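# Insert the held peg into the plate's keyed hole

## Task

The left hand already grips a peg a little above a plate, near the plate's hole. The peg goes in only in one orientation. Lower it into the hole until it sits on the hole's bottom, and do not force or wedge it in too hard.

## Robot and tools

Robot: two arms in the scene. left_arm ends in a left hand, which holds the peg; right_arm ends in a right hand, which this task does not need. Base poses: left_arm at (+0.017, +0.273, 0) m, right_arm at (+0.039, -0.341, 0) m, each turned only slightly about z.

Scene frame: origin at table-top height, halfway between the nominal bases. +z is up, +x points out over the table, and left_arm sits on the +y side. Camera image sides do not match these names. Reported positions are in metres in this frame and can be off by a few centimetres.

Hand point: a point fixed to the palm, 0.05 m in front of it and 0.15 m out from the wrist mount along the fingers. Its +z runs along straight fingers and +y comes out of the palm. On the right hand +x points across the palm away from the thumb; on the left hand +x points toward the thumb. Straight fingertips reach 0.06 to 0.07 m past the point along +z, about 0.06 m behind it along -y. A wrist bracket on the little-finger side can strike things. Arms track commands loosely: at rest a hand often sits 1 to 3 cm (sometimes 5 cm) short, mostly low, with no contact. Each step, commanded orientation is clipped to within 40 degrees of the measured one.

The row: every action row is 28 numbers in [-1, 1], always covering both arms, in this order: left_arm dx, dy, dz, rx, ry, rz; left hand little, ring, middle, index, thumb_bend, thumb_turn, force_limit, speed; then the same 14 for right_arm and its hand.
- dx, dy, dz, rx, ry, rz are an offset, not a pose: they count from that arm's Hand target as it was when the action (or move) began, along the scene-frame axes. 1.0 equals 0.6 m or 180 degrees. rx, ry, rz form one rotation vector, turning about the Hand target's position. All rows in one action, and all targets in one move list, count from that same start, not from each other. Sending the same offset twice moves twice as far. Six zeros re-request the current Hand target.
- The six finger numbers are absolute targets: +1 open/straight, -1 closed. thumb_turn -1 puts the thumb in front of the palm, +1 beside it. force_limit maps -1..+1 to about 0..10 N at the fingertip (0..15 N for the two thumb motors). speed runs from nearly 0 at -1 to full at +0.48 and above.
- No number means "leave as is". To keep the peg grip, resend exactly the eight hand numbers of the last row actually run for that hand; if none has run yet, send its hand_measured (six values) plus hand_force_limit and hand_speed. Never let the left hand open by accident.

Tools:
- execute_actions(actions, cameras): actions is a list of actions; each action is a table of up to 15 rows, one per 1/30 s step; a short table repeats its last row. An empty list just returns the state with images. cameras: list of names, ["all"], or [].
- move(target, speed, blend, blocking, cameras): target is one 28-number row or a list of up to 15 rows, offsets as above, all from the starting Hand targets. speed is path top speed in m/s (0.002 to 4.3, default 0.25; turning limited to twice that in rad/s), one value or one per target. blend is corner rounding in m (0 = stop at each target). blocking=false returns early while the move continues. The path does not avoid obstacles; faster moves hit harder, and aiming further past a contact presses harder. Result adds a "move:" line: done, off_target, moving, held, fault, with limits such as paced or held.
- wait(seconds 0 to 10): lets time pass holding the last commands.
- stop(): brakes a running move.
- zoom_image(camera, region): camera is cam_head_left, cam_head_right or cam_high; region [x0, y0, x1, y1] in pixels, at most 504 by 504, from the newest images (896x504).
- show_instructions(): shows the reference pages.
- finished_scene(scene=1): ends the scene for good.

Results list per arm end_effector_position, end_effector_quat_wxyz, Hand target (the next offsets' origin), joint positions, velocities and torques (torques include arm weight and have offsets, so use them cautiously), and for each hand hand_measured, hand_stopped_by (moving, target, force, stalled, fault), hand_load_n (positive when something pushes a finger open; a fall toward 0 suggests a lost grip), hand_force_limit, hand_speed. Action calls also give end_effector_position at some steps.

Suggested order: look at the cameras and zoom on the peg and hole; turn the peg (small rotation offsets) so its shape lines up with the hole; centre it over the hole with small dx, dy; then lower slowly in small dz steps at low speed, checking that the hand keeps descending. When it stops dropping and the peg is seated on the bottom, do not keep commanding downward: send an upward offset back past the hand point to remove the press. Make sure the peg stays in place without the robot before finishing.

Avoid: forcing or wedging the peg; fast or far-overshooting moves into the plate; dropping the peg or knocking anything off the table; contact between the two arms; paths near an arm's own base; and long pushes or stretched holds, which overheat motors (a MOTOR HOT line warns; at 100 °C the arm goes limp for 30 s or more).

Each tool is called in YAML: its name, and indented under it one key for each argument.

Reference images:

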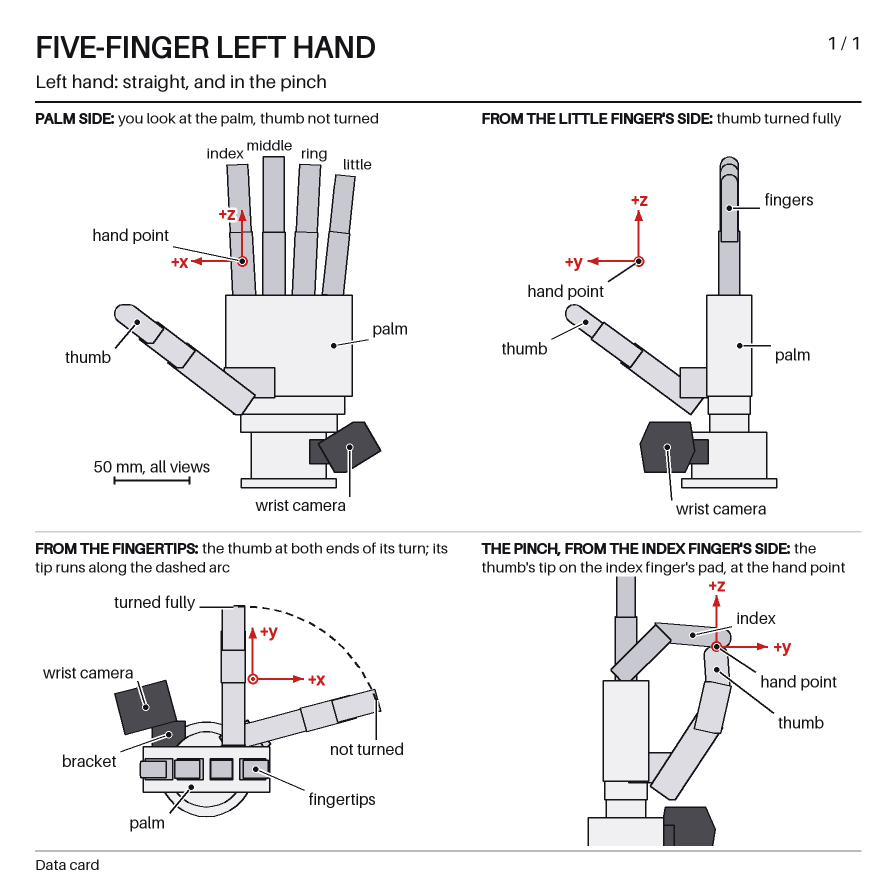

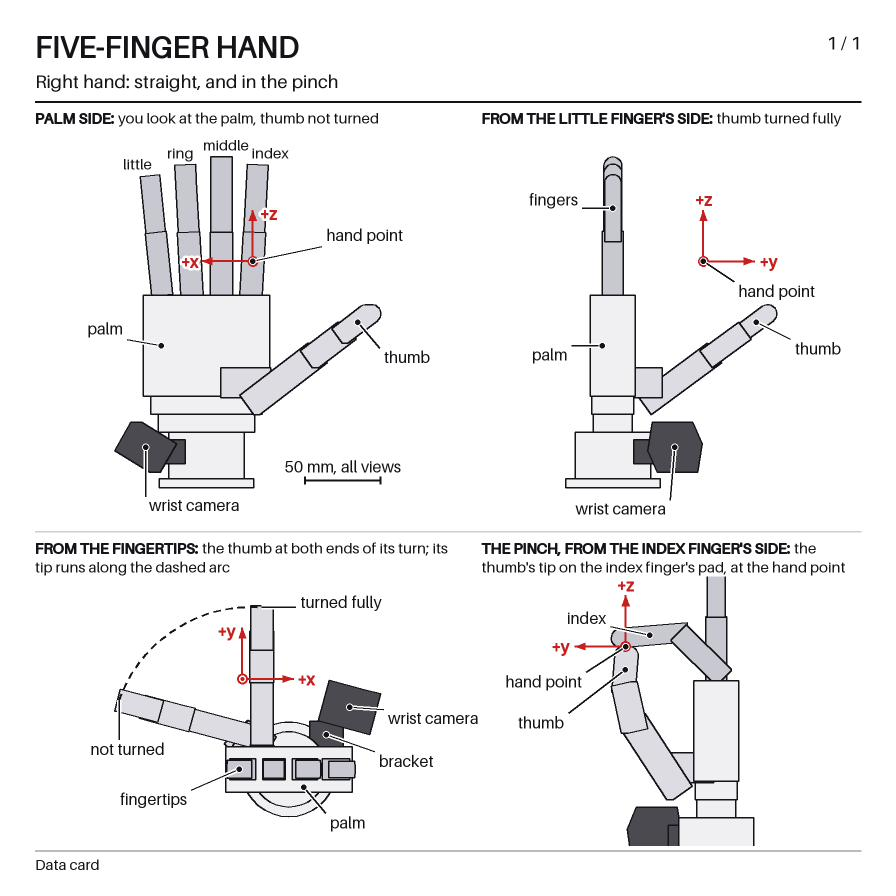

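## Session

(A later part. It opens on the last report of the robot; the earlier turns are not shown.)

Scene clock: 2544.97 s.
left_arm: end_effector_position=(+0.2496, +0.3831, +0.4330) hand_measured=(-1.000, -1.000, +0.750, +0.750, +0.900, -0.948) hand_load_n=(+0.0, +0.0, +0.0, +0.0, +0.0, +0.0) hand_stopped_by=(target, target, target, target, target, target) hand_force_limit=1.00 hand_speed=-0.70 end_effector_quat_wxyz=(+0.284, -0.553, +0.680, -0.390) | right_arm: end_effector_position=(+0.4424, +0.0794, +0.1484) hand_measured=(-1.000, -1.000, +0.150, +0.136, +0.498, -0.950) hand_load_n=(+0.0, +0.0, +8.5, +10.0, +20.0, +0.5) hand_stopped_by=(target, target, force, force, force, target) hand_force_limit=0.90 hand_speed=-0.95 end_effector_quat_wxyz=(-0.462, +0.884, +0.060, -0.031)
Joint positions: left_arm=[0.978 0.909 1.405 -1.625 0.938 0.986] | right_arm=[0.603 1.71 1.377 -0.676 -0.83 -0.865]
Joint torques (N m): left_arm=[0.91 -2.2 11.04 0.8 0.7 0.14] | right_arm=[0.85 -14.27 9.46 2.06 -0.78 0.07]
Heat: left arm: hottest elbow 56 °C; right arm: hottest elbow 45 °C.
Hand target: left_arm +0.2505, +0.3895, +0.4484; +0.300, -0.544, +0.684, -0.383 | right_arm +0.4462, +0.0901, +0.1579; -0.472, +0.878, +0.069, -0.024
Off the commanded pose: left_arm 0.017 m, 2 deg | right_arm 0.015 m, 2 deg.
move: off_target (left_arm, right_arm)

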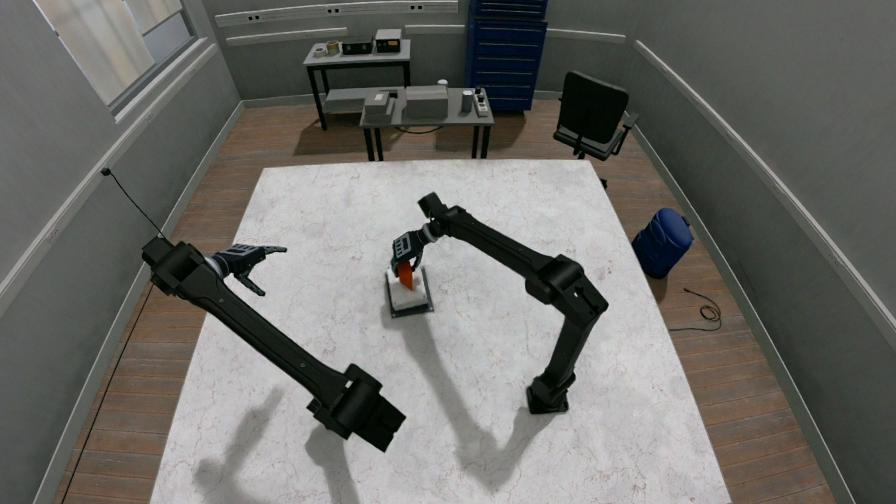

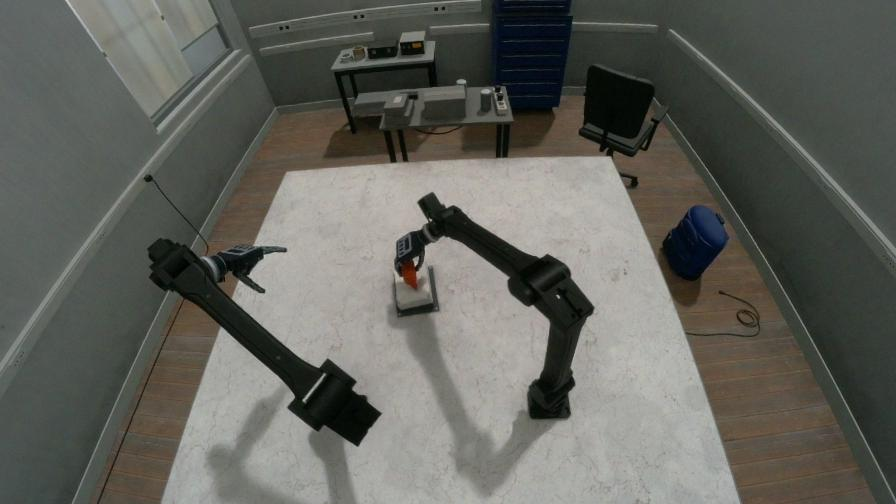

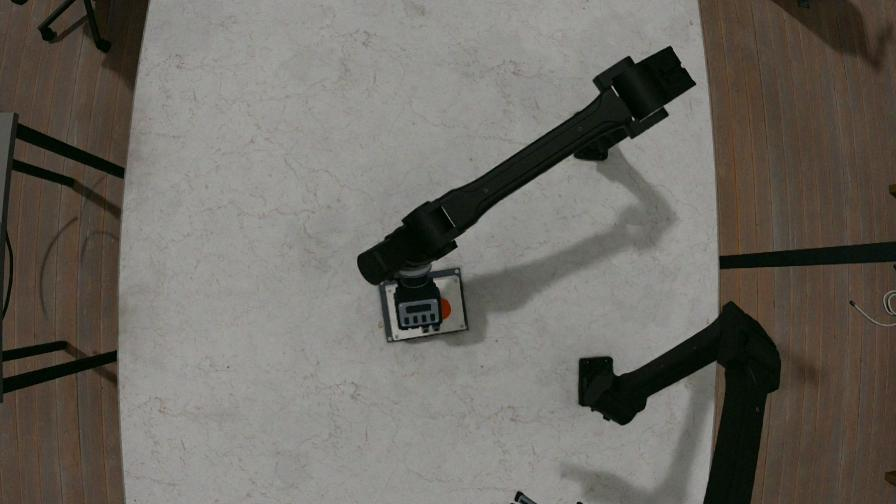

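move:
  target: [0,0,0,0,0,0,-1,-1,0.75,0.75,0.9,-0.948,1.0,-0.7,0.009,0.0005,0.0,0.004,0,0.002,-1,-1,-0.05,-0.05,0.05,-0.95,0.9,-0.95]
  speed: 0.06
  cameras: ["cam_head_left","cam_head_right","cam_high"]

zoom_image:
  camera: "cam_head_left"
  region: [396, 274, 418, 296]

zoom_image:
  camera: "cam_head_right"
  region: [400, 274, 422, 296]

zoom_image:
  camera: "cam_high"
  region: [400, 285, 460, 330]

Scene clock: 2556.43 s.
left_arm: end_effector_position=(+0.2496, +0.3831, +0.4330) hand_measured=(-1.000, -1.000, +0.750, +0.750, +0.900, -0.948) hand_load_n=(+0.0, +0.0, +0.0, +0.0, +0.0, -0.5) hand_stopped_by=(target, target, target, target, target, target) hand_force_limit=1.00 hand_speed=-0.70 end_effector_quat_wxyz=(+0.284, -0.553, +0.680, -0.390) | right_arm: end_effector_position=(+0.4403, +0.0809, +0.1456) hand_measured=(-1.000, -1.000, +0.150, +0.136, +0.498, -0.950) hand_load_n=(+0.0, +0.0, +8.5, +9.5, +20.0, +0.0) hand_stopped_by=(target, target, force, force, force, target) hand_force_limit=0.90 hand_speed=-0.95 end_effector_quat_wxyz=(-0.465, +0.882, +0.061, -0.040)
Joint positions: left_arm=[0.978 0.909 1.405 -1.625 0.938 0.986] | right_arm=[0.603 1.718 1.377 -0.676 -0.846 -0.865]
Joint torques (N m): left_arm=[0.91 -2.2 11.06 0.8 0.71 0.14] | right_arm=[0.15 -14.15 10.06 2.09 -0.81 -0.02]
Heat: left arm: hottest elbow 56 °C; right arm: hottest elbow 45 °C.
Hand target: left_arm +0.2505, +0.3895, +0.4484; +0.300, -0.544, +0.684, -0.383 | right_arm +0.4515, +0.0905, +0.1579; -0.478, +0.875, +0.072, -0.025
Off the commanded pose: left_arm 0.017 m, 2 deg | right_arm 0.019 m, 3 deg.
move: off_target (left_arm, right_arm)

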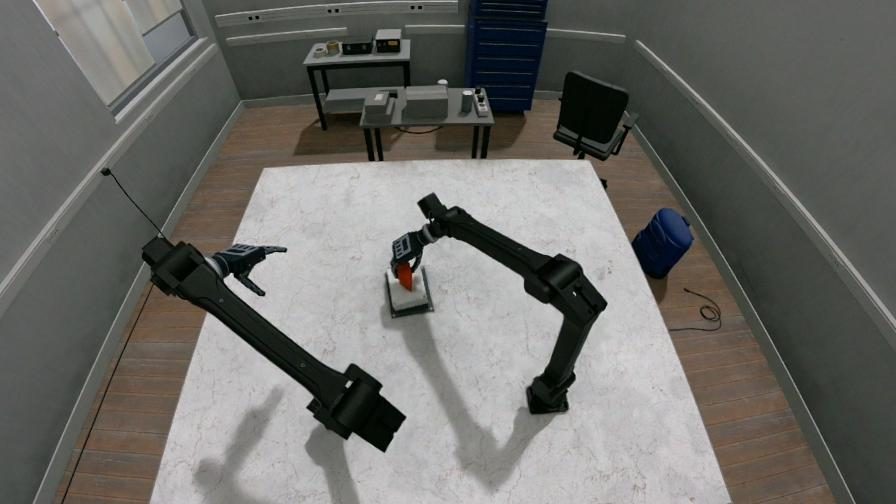

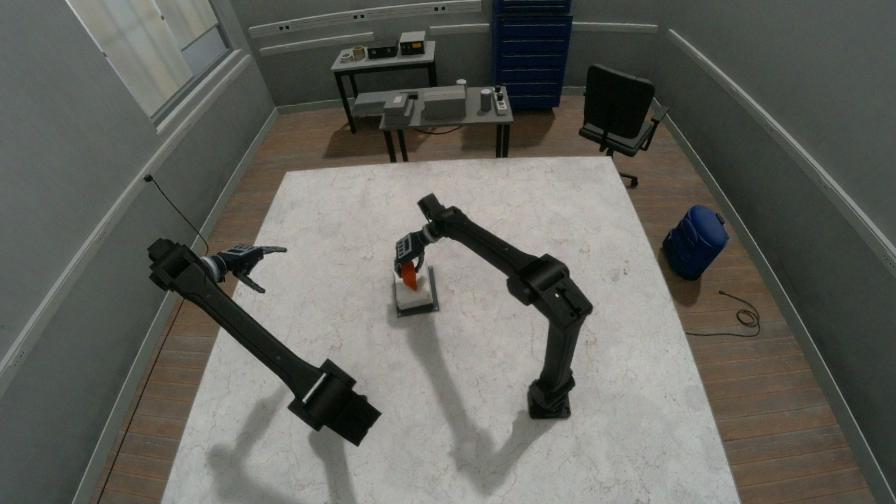

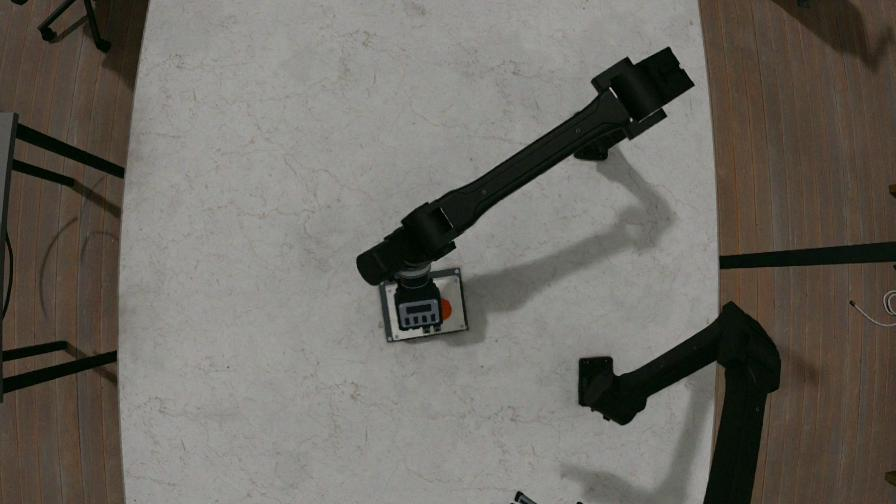

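Scaled by 22.909 from the camera's 896x504 image, which has a finer 1280x720 frame.

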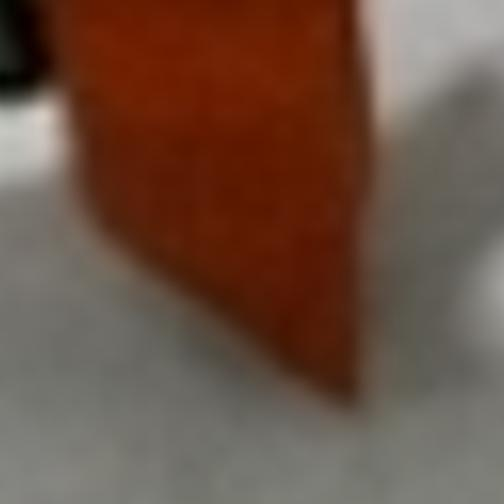

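Scaled by 22.909 from the camera's 896x504 image, which has a finer 1280x720 frame.

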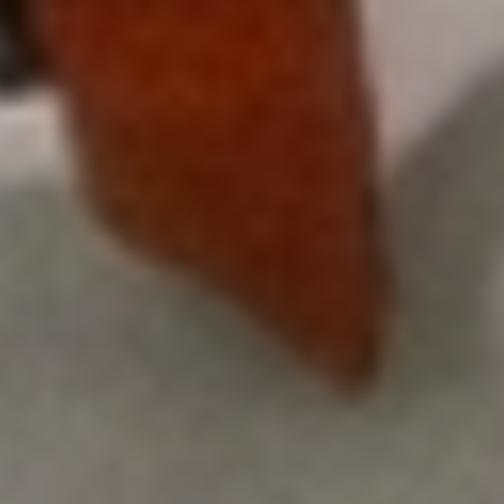

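Scaled by 8.400 from the camera's 896x504 image, which has a finer 1280x720 frame.

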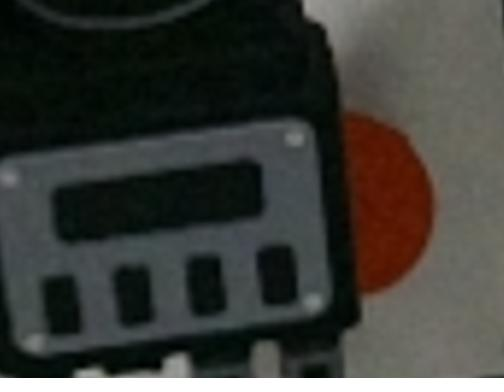

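move:
  target:
    - [0,0,0,0,0,0,-1,-1,0.75,0.75,0.9,-0.948,1.0,-0.7,-0.0045,-0.051,0.137,0,0.0025,0,-1,-1,-0.05,-0.05,0.05,-0.95,0.9,-0.95]
    - [0,0,0,0,0,0,-1,-1,0.75,0.75,0.9,-0.948,1.0,-0.7,-0.0045,0.0,0.1035,0,0.0025,0,-1,-1,-0.05,-0.05,0.05,-0.95,0.9,-0.95]
    - [0,0,0,0,0,0,-1,-1,0.75,0.75,0.9,-0.948,1.0,-0.7,-0.0045,0.0,0.0,0,0.0025,0,-1,-1,-0.05,-0.05,0.05,-0.95,0.9,-0.95]
  speed: [0.12,0.12,0.08]
  cameras: ["cam_head_left","cam_head_right","cam_high"]

zoom_image:
  camera: "cam_head_left"
  region: [396, 274, 418, 296]

zoom_image:
  camera: "cam_head_right"
  region: [400, 274, 422, 296]

zoom_image:
  camera: "cam_high"
  region: [400, 285, 460, 330]

Scene clock: 2576.53 s.
left_arm: end_effector_position=(+0.2496, +0.3831, +0.4330) hand_measured=(-1.000, -1.000, +0.750, +0.750, +0.900, -0.948) hand_load_n=(+0.0, +0.0, +0.0, +0.0, +0.0, +0.0) hand_stopped_by=(target, target, target, target, target, target) hand_force_limit=1.00 hand_speed=-0.70 end_effector_quat_wxyz=(+0.284, -0.553, +0.680, -0.390) | right_arm: end_effector_position=(+0.4477, +0.0792, +0.1487) hand_measured=(-1.000, -1.000, +0.152, +0.136, +0.498, -0.950) hand_load_n=(+0.5, +0.5, +8.5, +9.5, +20.0, +0.5) hand_stopped_by=(target, target, force, force, force, target) hand_force_limit=0.90 hand_speed=-0.95 end_effector_quat_wxyz=(-0.470, +0.880, +0.063, -0.034)
Joint positions: left_arm=[0.978 0.909 1.405 -1.625 0.938 0.986] | right_arm=[0.592 1.723 1.389 -0.677 -0.855 -0.876]
Joint torques (N m): left_arm=[0.91 -2.2 11.06 0.8 0.7 0.14] | right_arm=[1.14 -14.68 9.03 2.06 -0.61 0.13]
Heat: left arm: hottest elbow 56 °C; right arm: hottest elbow 46 °C.
Hand target: left_arm +0.2505, +0.3895, +0.4484; +0.300, -0.544, +0.684, -0.383 | right_arm +0.4489, +0.0904, +0.1578; -0.478, +0.875, +0.070, -0.028
Off the commanded pose: left_arm 0.017 m, 2 deg | right_arm 0.015 m, 1 deg.
move: off_target (left_arm, right_arm)

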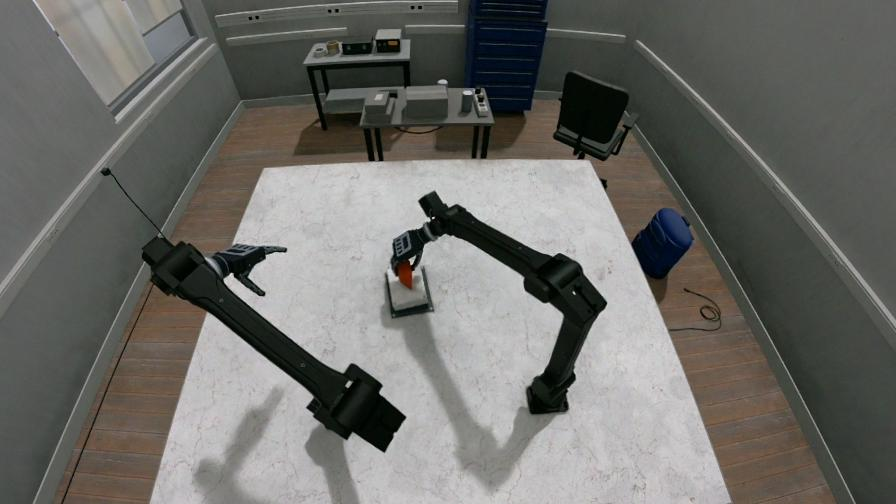

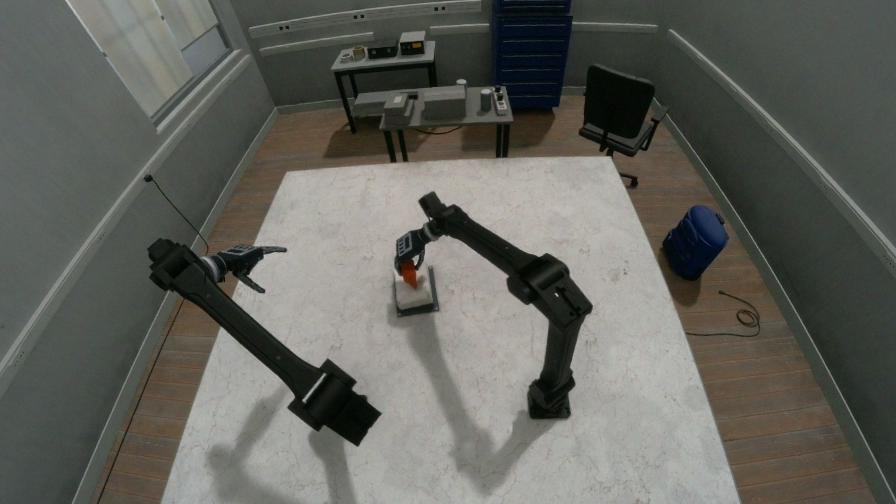

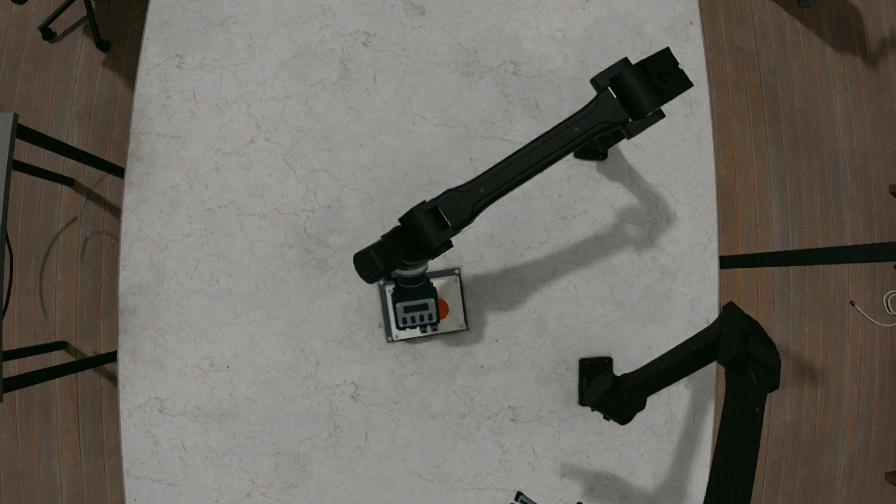

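Scaled by 22.909 from the camera's 896x504 image, which has a finer 1280x720 frame.

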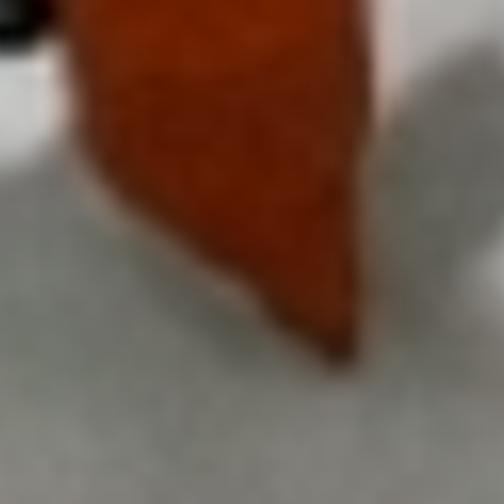

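Scaled by 22.909 from the camera's 896x504 image, which has a finer 1280x720 frame.

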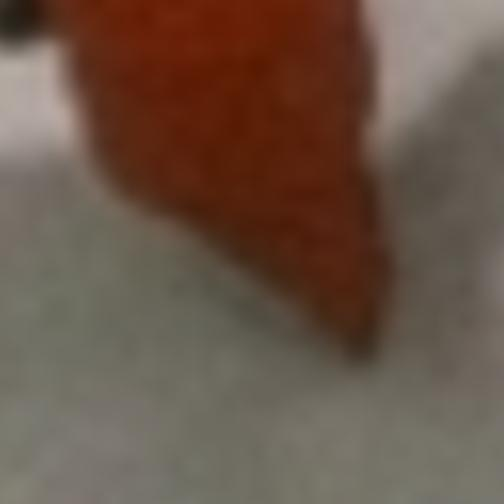

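Scaled by 8.400 from the camera's 896x504 image, which has a finer 1280x720 frame.

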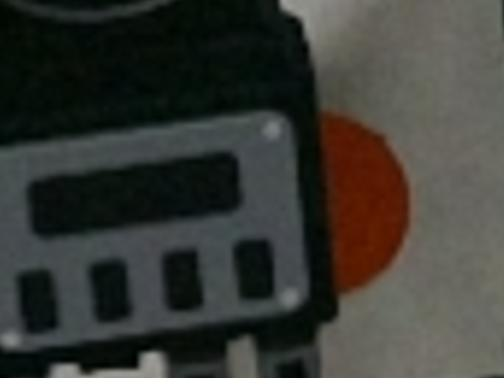

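move:
  target: [0,0,0,0,0,0,-1,-1,0.75,0.75,0.9,-0.948,1.0,-0.7,0.0022,-0.0008,-0.014,0,0,0,-1,-1,-0.05,-0.05,0.05,-0.95,0.9,-0.95]
  speed: 0.06
  cameras: ["cam_head_left","cam_head_right","cam_high"]

zoom_image:
  camera: "cam_head_left"
  region: [396, 274, 418, 296]

zoom_image:
  camera: "cam_head_right"
  region: [400, 274, 422, 296]

zoom_image:
  camera: "cam_high"
  region: [400, 285, 460, 330]

Scene clock: 2585.80 s.
left_arm: end_effector_position=(+0.2496, +0.3831, +0.4330) hand_measured=(-1.000, -1.000, +0.750, +0.750, +0.900, -0.948) hand_load_n=(+0.0, +0.0, +0.0, +0.0, +0.0, +0.0) hand_stopped_by=(target, target, target, target, target, target) hand_force_limit=1.00 hand_speed=-0.70 end_effector_quat_wxyz=(+0.284, -0.553, +0.680, -0.390) | right_arm: end_effector_position=(+0.4487, +0.0799, +0.1447) hand_measured=(-1.000, -1.000, +0.152, +0.136, +0.498, -0.950) hand_load_n=(+0.0, +0.0, +8.5, +10.0, +20.5, +0.0) hand_stopped_by=(target, target, force, force, force, target) hand_force_limit=0.90 hand_speed=-0.95 end_effector_quat_wxyz=(-0.471, +0.879, +0.064, -0.032)
Joint positions: left_arm=[0.978 0.909 1.405 -1.625 0.938 0.986] | right_arm=[0.592 1.726 1.381 -0.659 -0.855 -0.875]
Joint torques (N m): left_arm=[0.91 -2.2 11.06 0.8 0.7 0.14] | right_arm=[0.97 -14.27 8.87 2.13 -0.64 0.11]
Heat: left arm: hottest elbow 56 °C; right arm: hottest elbow 46 °C.
Hand target: left_arm +0.2505, +0.3895, +0.4484; +0.300, -0.544, +0.684, -0.383 | right_arm +0.4502, +0.0899, +0.1496; -0.478, +0.875, +0.070, -0.028
Off the commanded pose: left_arm 0.017 m, 2 deg | right_arm 0.011 m, 1 deg.
move: off_target (left_arm, right_arm)

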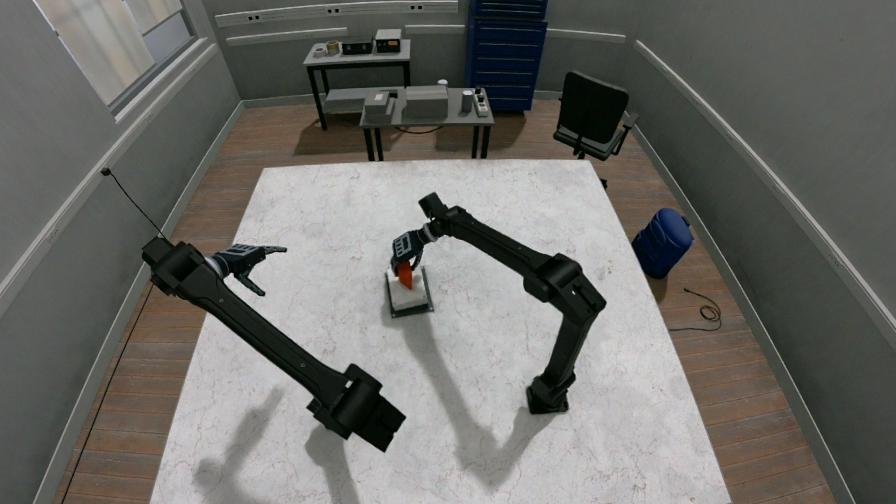

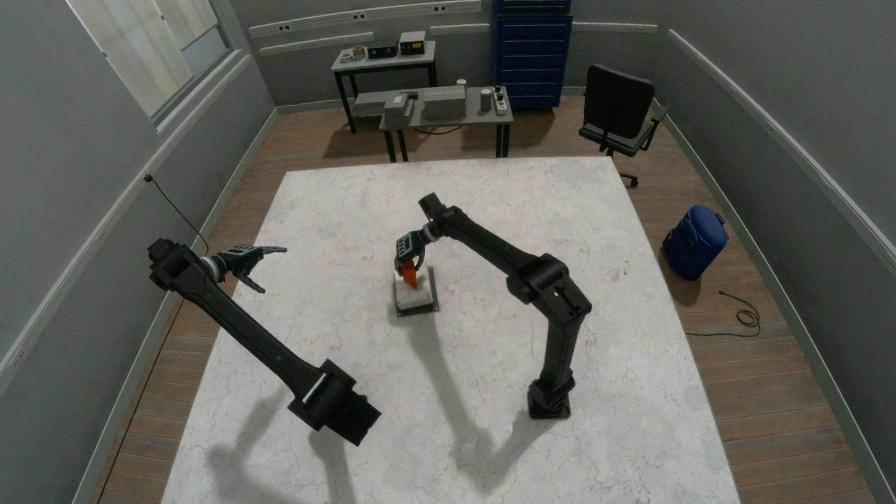

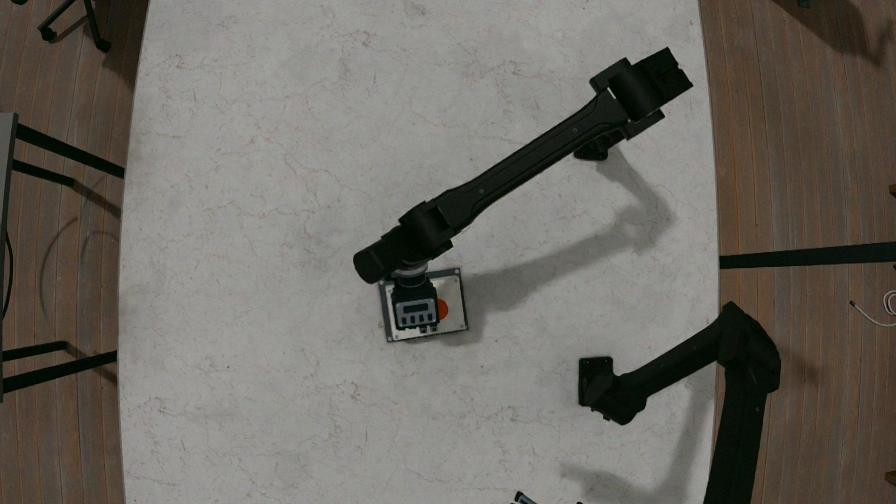

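Scaled by 22.909 from the camera's 896x504 image, which has a finer 1280x720 frame.

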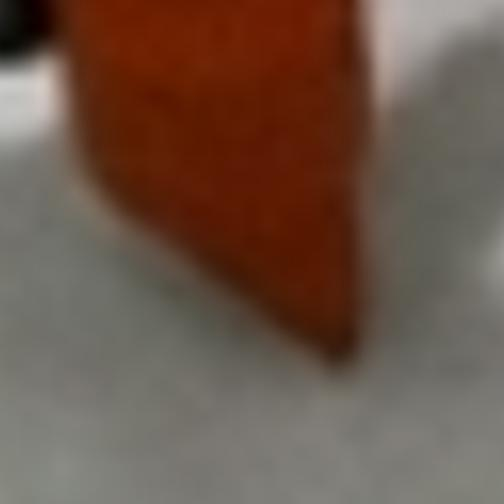

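Scaled by 22.909 from the camera's 896x504 image, which has a finer 1280x720 frame.

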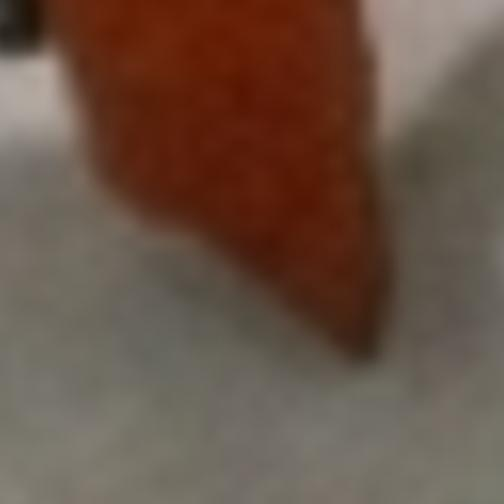

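Scaled by 8.400 from the camera's 896x504 image, which has a finer 1280x720 frame.

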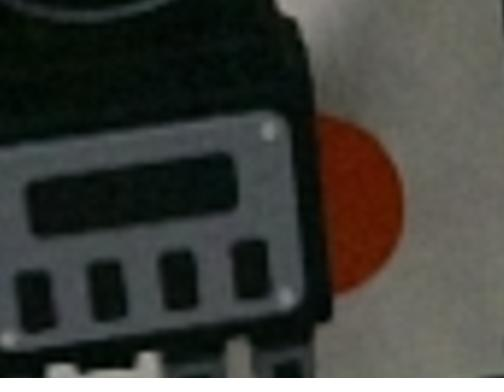

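move:
  target: [0,0,0,0,0,0,-1,-1,0.75,0.75,0.9,-0.948,1.0,-0.7,-0.001,-0.0015,-0.013,0,0,0,-1,-1,-0.05,-0.05,0.05,-0.95,0.9,-0.95]
  speed: 0.06
  cameras: ["cam_head_left","cam_head_right","cam_high"]

zoom_image:
  camera: "cam_head_left"
  region: [396, 274, 418, 296]

zoom_image:
  camera: "cam_head_right"
  region: [400, 274, 422, 296]

zoom_image:
  camera: "cam_high"
  region: [400, 285, 460, 330]

Scene clock: 2592.40 s.
left_arm: end_effector_position=(+0.2496, +0.3831, +0.4330) hand_measured=(-1.000, -1.000, +0.750, +0.750, +0.900, -0.948) hand_load_n=(+0.5, +0.0, +0.0, +0.0, +0.0, +0.0) hand_stopped_by=(target, target, target, target, target, target) hand_force_limit=1.00 hand_speed=-0.70 end_effector_quat_wxyz=(+0.284, -0.553, +0.680, -0.390) | right_arm: end_effector_position=(+0.4486, +0.0799, +0.1408) hand_measured=(-1.000, -1.000, +0.152, +0.136, +0.498, -0.950) hand_load_n=(+0.0, +0.0, +8.0, +10.0, +20.0, +1.0) hand_stopped_by=(target, target, force, force, force, target) hand_force_limit=0.90 hand_speed=-0.95 end_effector_quat_wxyz=(-0.472, +0.878, +0.065, -0.031)
Joint positions: left_arm=[0.978 0.909 1.405 -1.625 0.938 0.986] | right_arm=[0.592 1.727 1.371 -0.642 -0.855 -0.874]
Joint torques (N m): left_arm=[0.91 -2.14 11.06 0.8 0.71 0.14] | right_arm=[0.97 -13.92 8.54 2.17 -0.65 0.06]
Heat: left arm: hottest elbow 56 °C; right arm: hottest elbow 46 °C.
Hand target: left_arm +0.2505, +0.3895, +0.4484; +0.300, -0.544, +0.684, -0.383 | right_arm +0.4496, +0.0890, +0.1416; -0.478, +0.875, +0.070, -0.029
Off the commanded pose: left_arm 0.017 m, 2 deg | right_arm 0.009 m, 1 deg.
move: off_target (left_arm)

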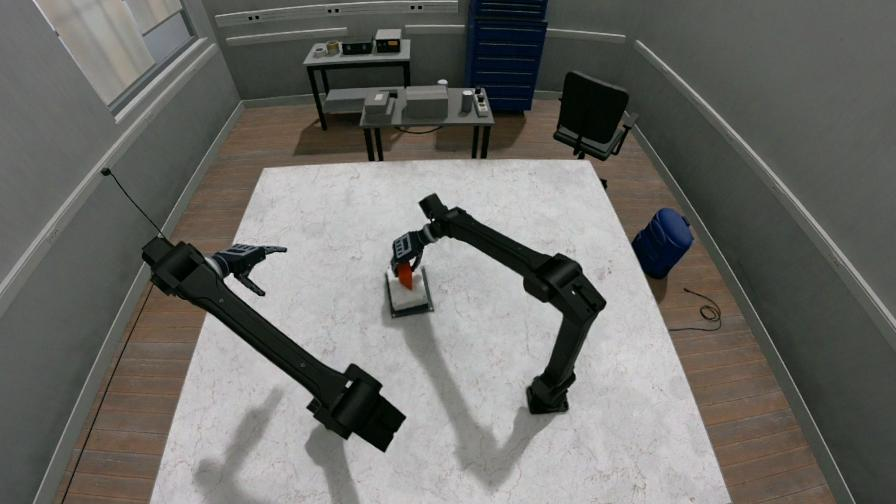

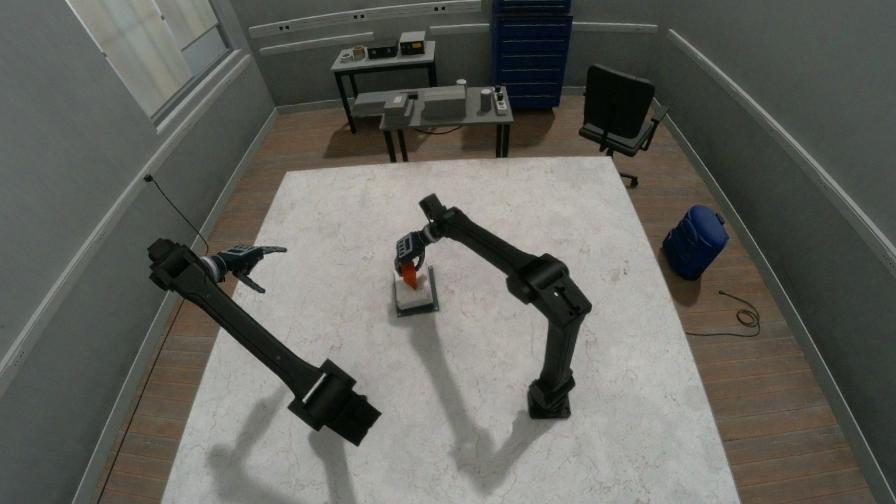

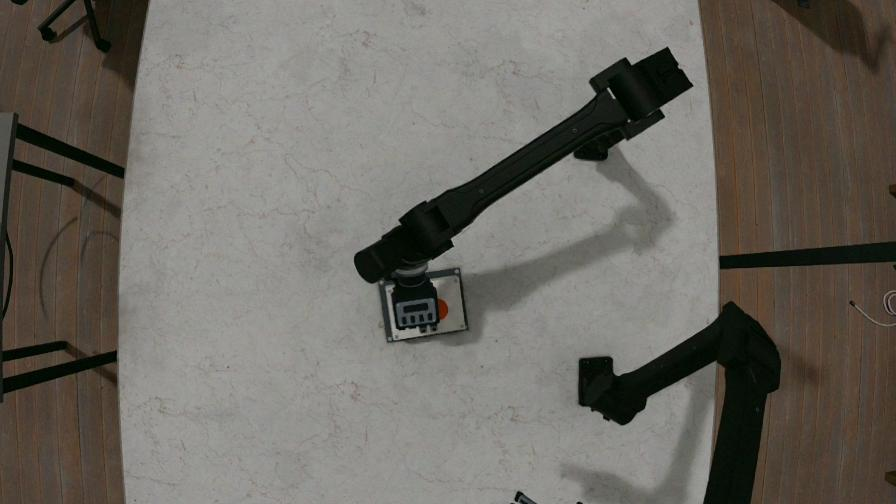

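Scaled by 22.909 from the camera's 896x504 image, which has a finer 1280x720 frame.

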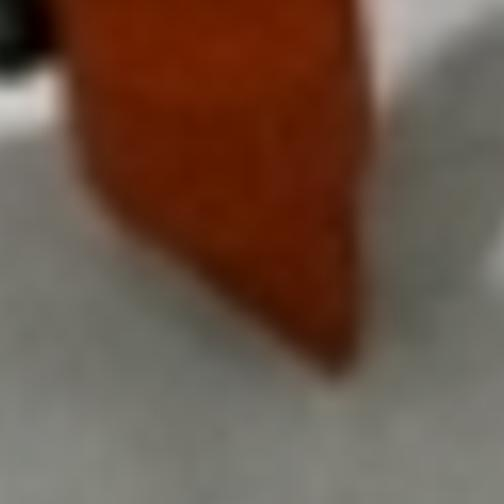

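Scaled by 22.909 from the camera's 896x504 image, which has a finer 1280x720 frame.

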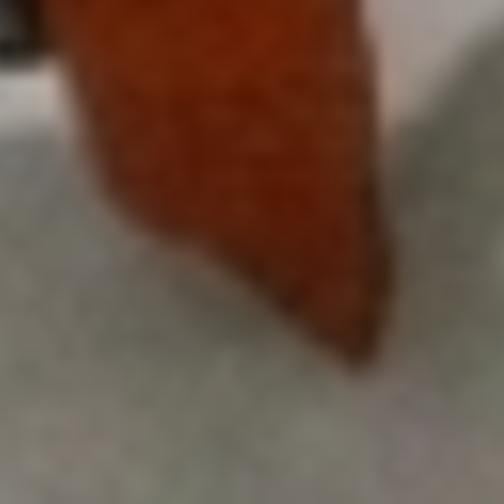

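Scaled by 8.400 from the camera's 896x504 image, which has a finer 1280x720 frame.

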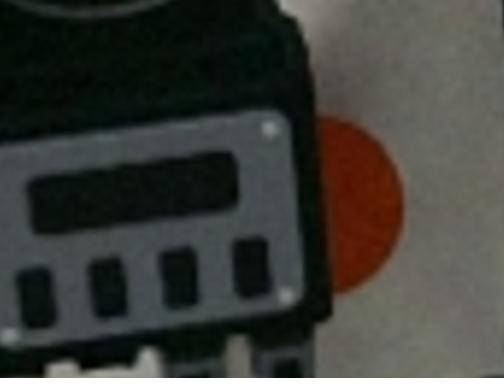

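move:
  target: [0,0,0,0,0,0,-1,-1,0.75,0.75,0.9,-0.948,1.0,-0.7,-0.001,-0.003,-0.013,0,0,0,-1,-1,-0.05,-0.05,0.05,-0.95,0.9,-0.95]
  speed: 0.06
  cameras: ["cam_head_left","cam_head_right","cam_high"]

zoom_image:
  camera: "cam_head_left"
  region: [396, 274, 418, 296]

zoom_image:
  camera: "cam_head_right"
  region: [400, 274, 422, 296]

zoom_image:
  camera: "cam_high"
  region: [400, 285, 460, 330]

Scene clock: 2600.53 s.
left_arm: end_effector_position=(+0.2496, +0.3831, +0.4330) hand_measured=(-1.000, -1.000, +0.750, +0.750, +0.900, -0.948) hand_load_n=(+0.0, +0.0, +0.0, +0.0, +0.0, +0.0) hand_stopped_by=(target, target, target, target, target, target) hand_force_limit=1.00 hand_speed=-0.70 end_effector_quat_wxyz=(+0.284, -0.553, +0.680, -0.390) | right_arm: end_effector_position=(+0.4475, +0.0810, +0.1400) hand_measured=(-1.000, -1.000, +0.152, +0.136, +0.498, -0.950) hand_load_n=(+0.0, +0.0, +7.0, +10.5, +19.5, +3.0) hand_stopped_by=(target, target, force, force, force, target) hand_force_limit=0.90 hand_speed=-0.95 end_effector_quat_wxyz=(-0.476, +0.877, +0.062, -0.033)
Joint positions: left_arm=[0.978 0.909 1.405 -1.625 0.938 0.986] | right_arm=[0.592 1.727 1.364 -0.629 -0.862 -0.862]
Joint torques (N m): left_arm=[0.91 -2.14 11.04 0.8 0.7 0.13] | right_arm=[0.73 -13.51 7.86 2.44 -0.43 -0.06]
Heat: left arm: hottest elbow 56 °C; right arm: hottest elbow 45 °C.
Hand target: left_arm +0.2505, +0.3895, +0.4484; +0.300, -0.544, +0.684, -0.383 | right_arm +0.4490, +0.0873, +0.1339; -0.478, +0.875, +0.070, -0.028
Off the commanded pose: left_arm 0.017 m, 2 deg | right_arm 0.009 m, 1 deg.
move: off_target (left_arm)

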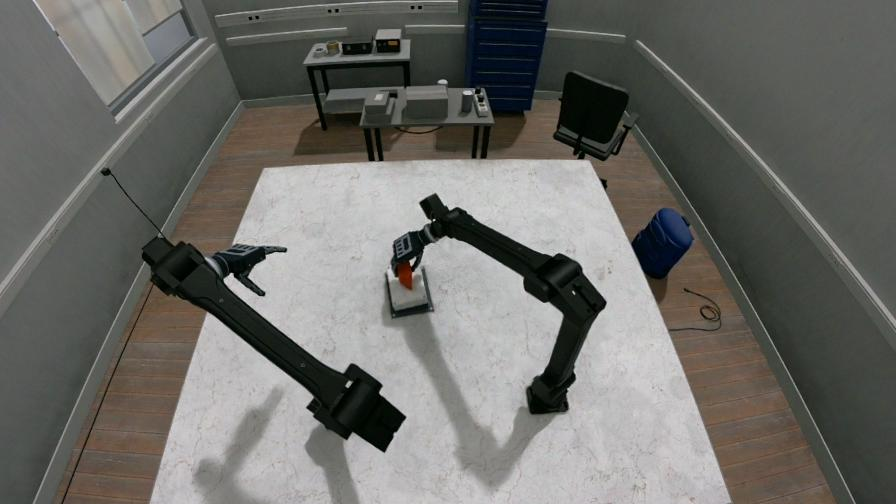

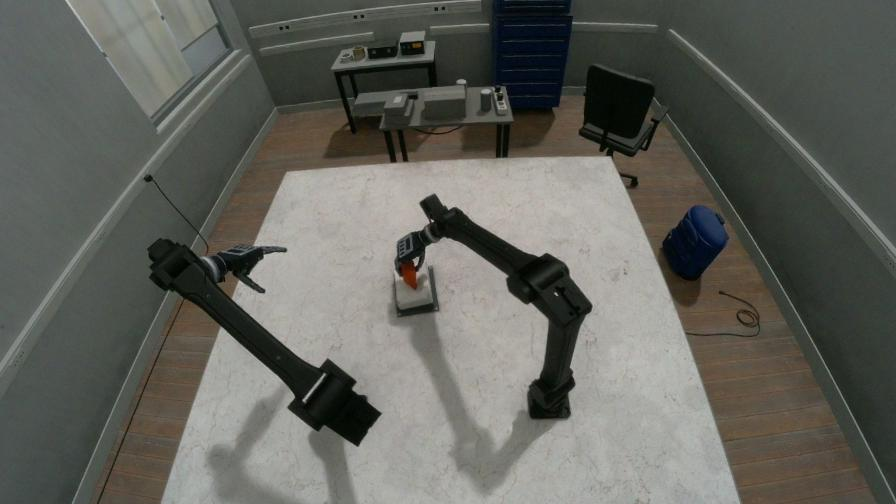

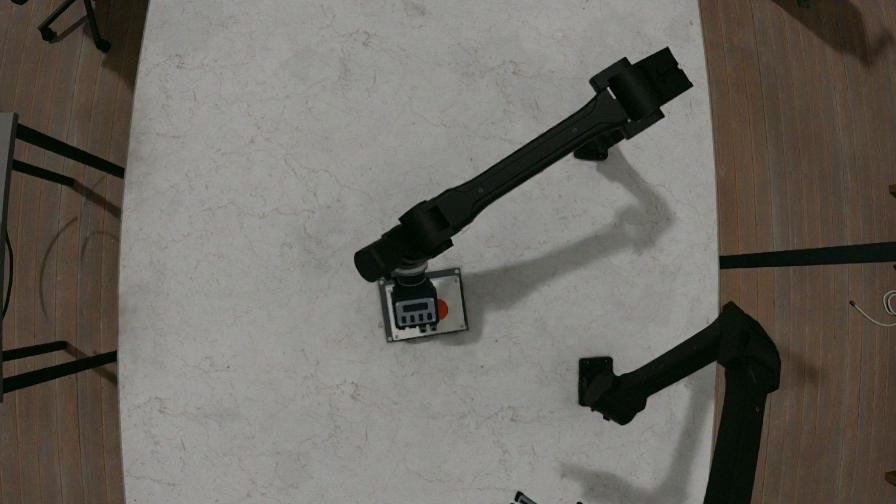

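Scaled by 22.909 from the camera's 896x504 image, which has a finer 1280x720 frame.

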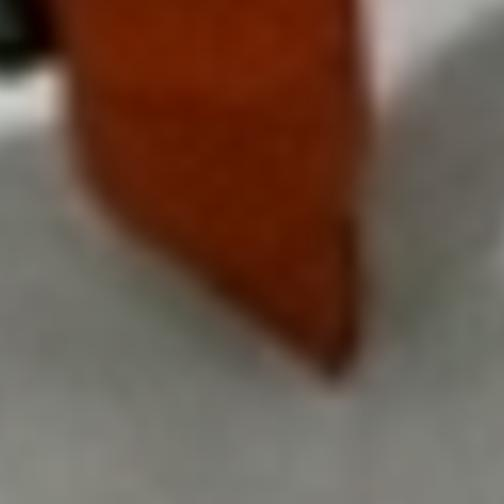

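Scaled by 22.909 from the camera's 896x504 image, which has a finer 1280x720 frame.

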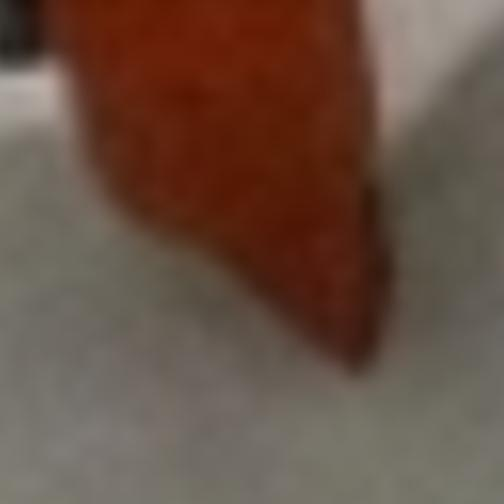

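Scaled by 8.400 from the camera's 896x504 image, which has a finer 1280x720 frame.

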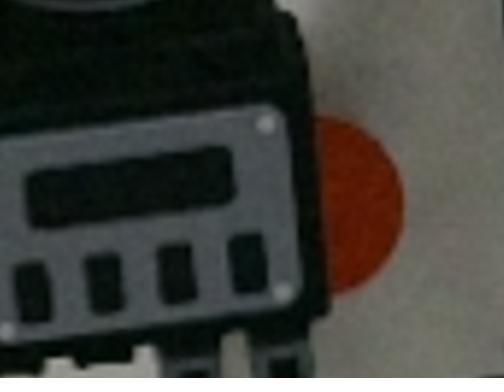

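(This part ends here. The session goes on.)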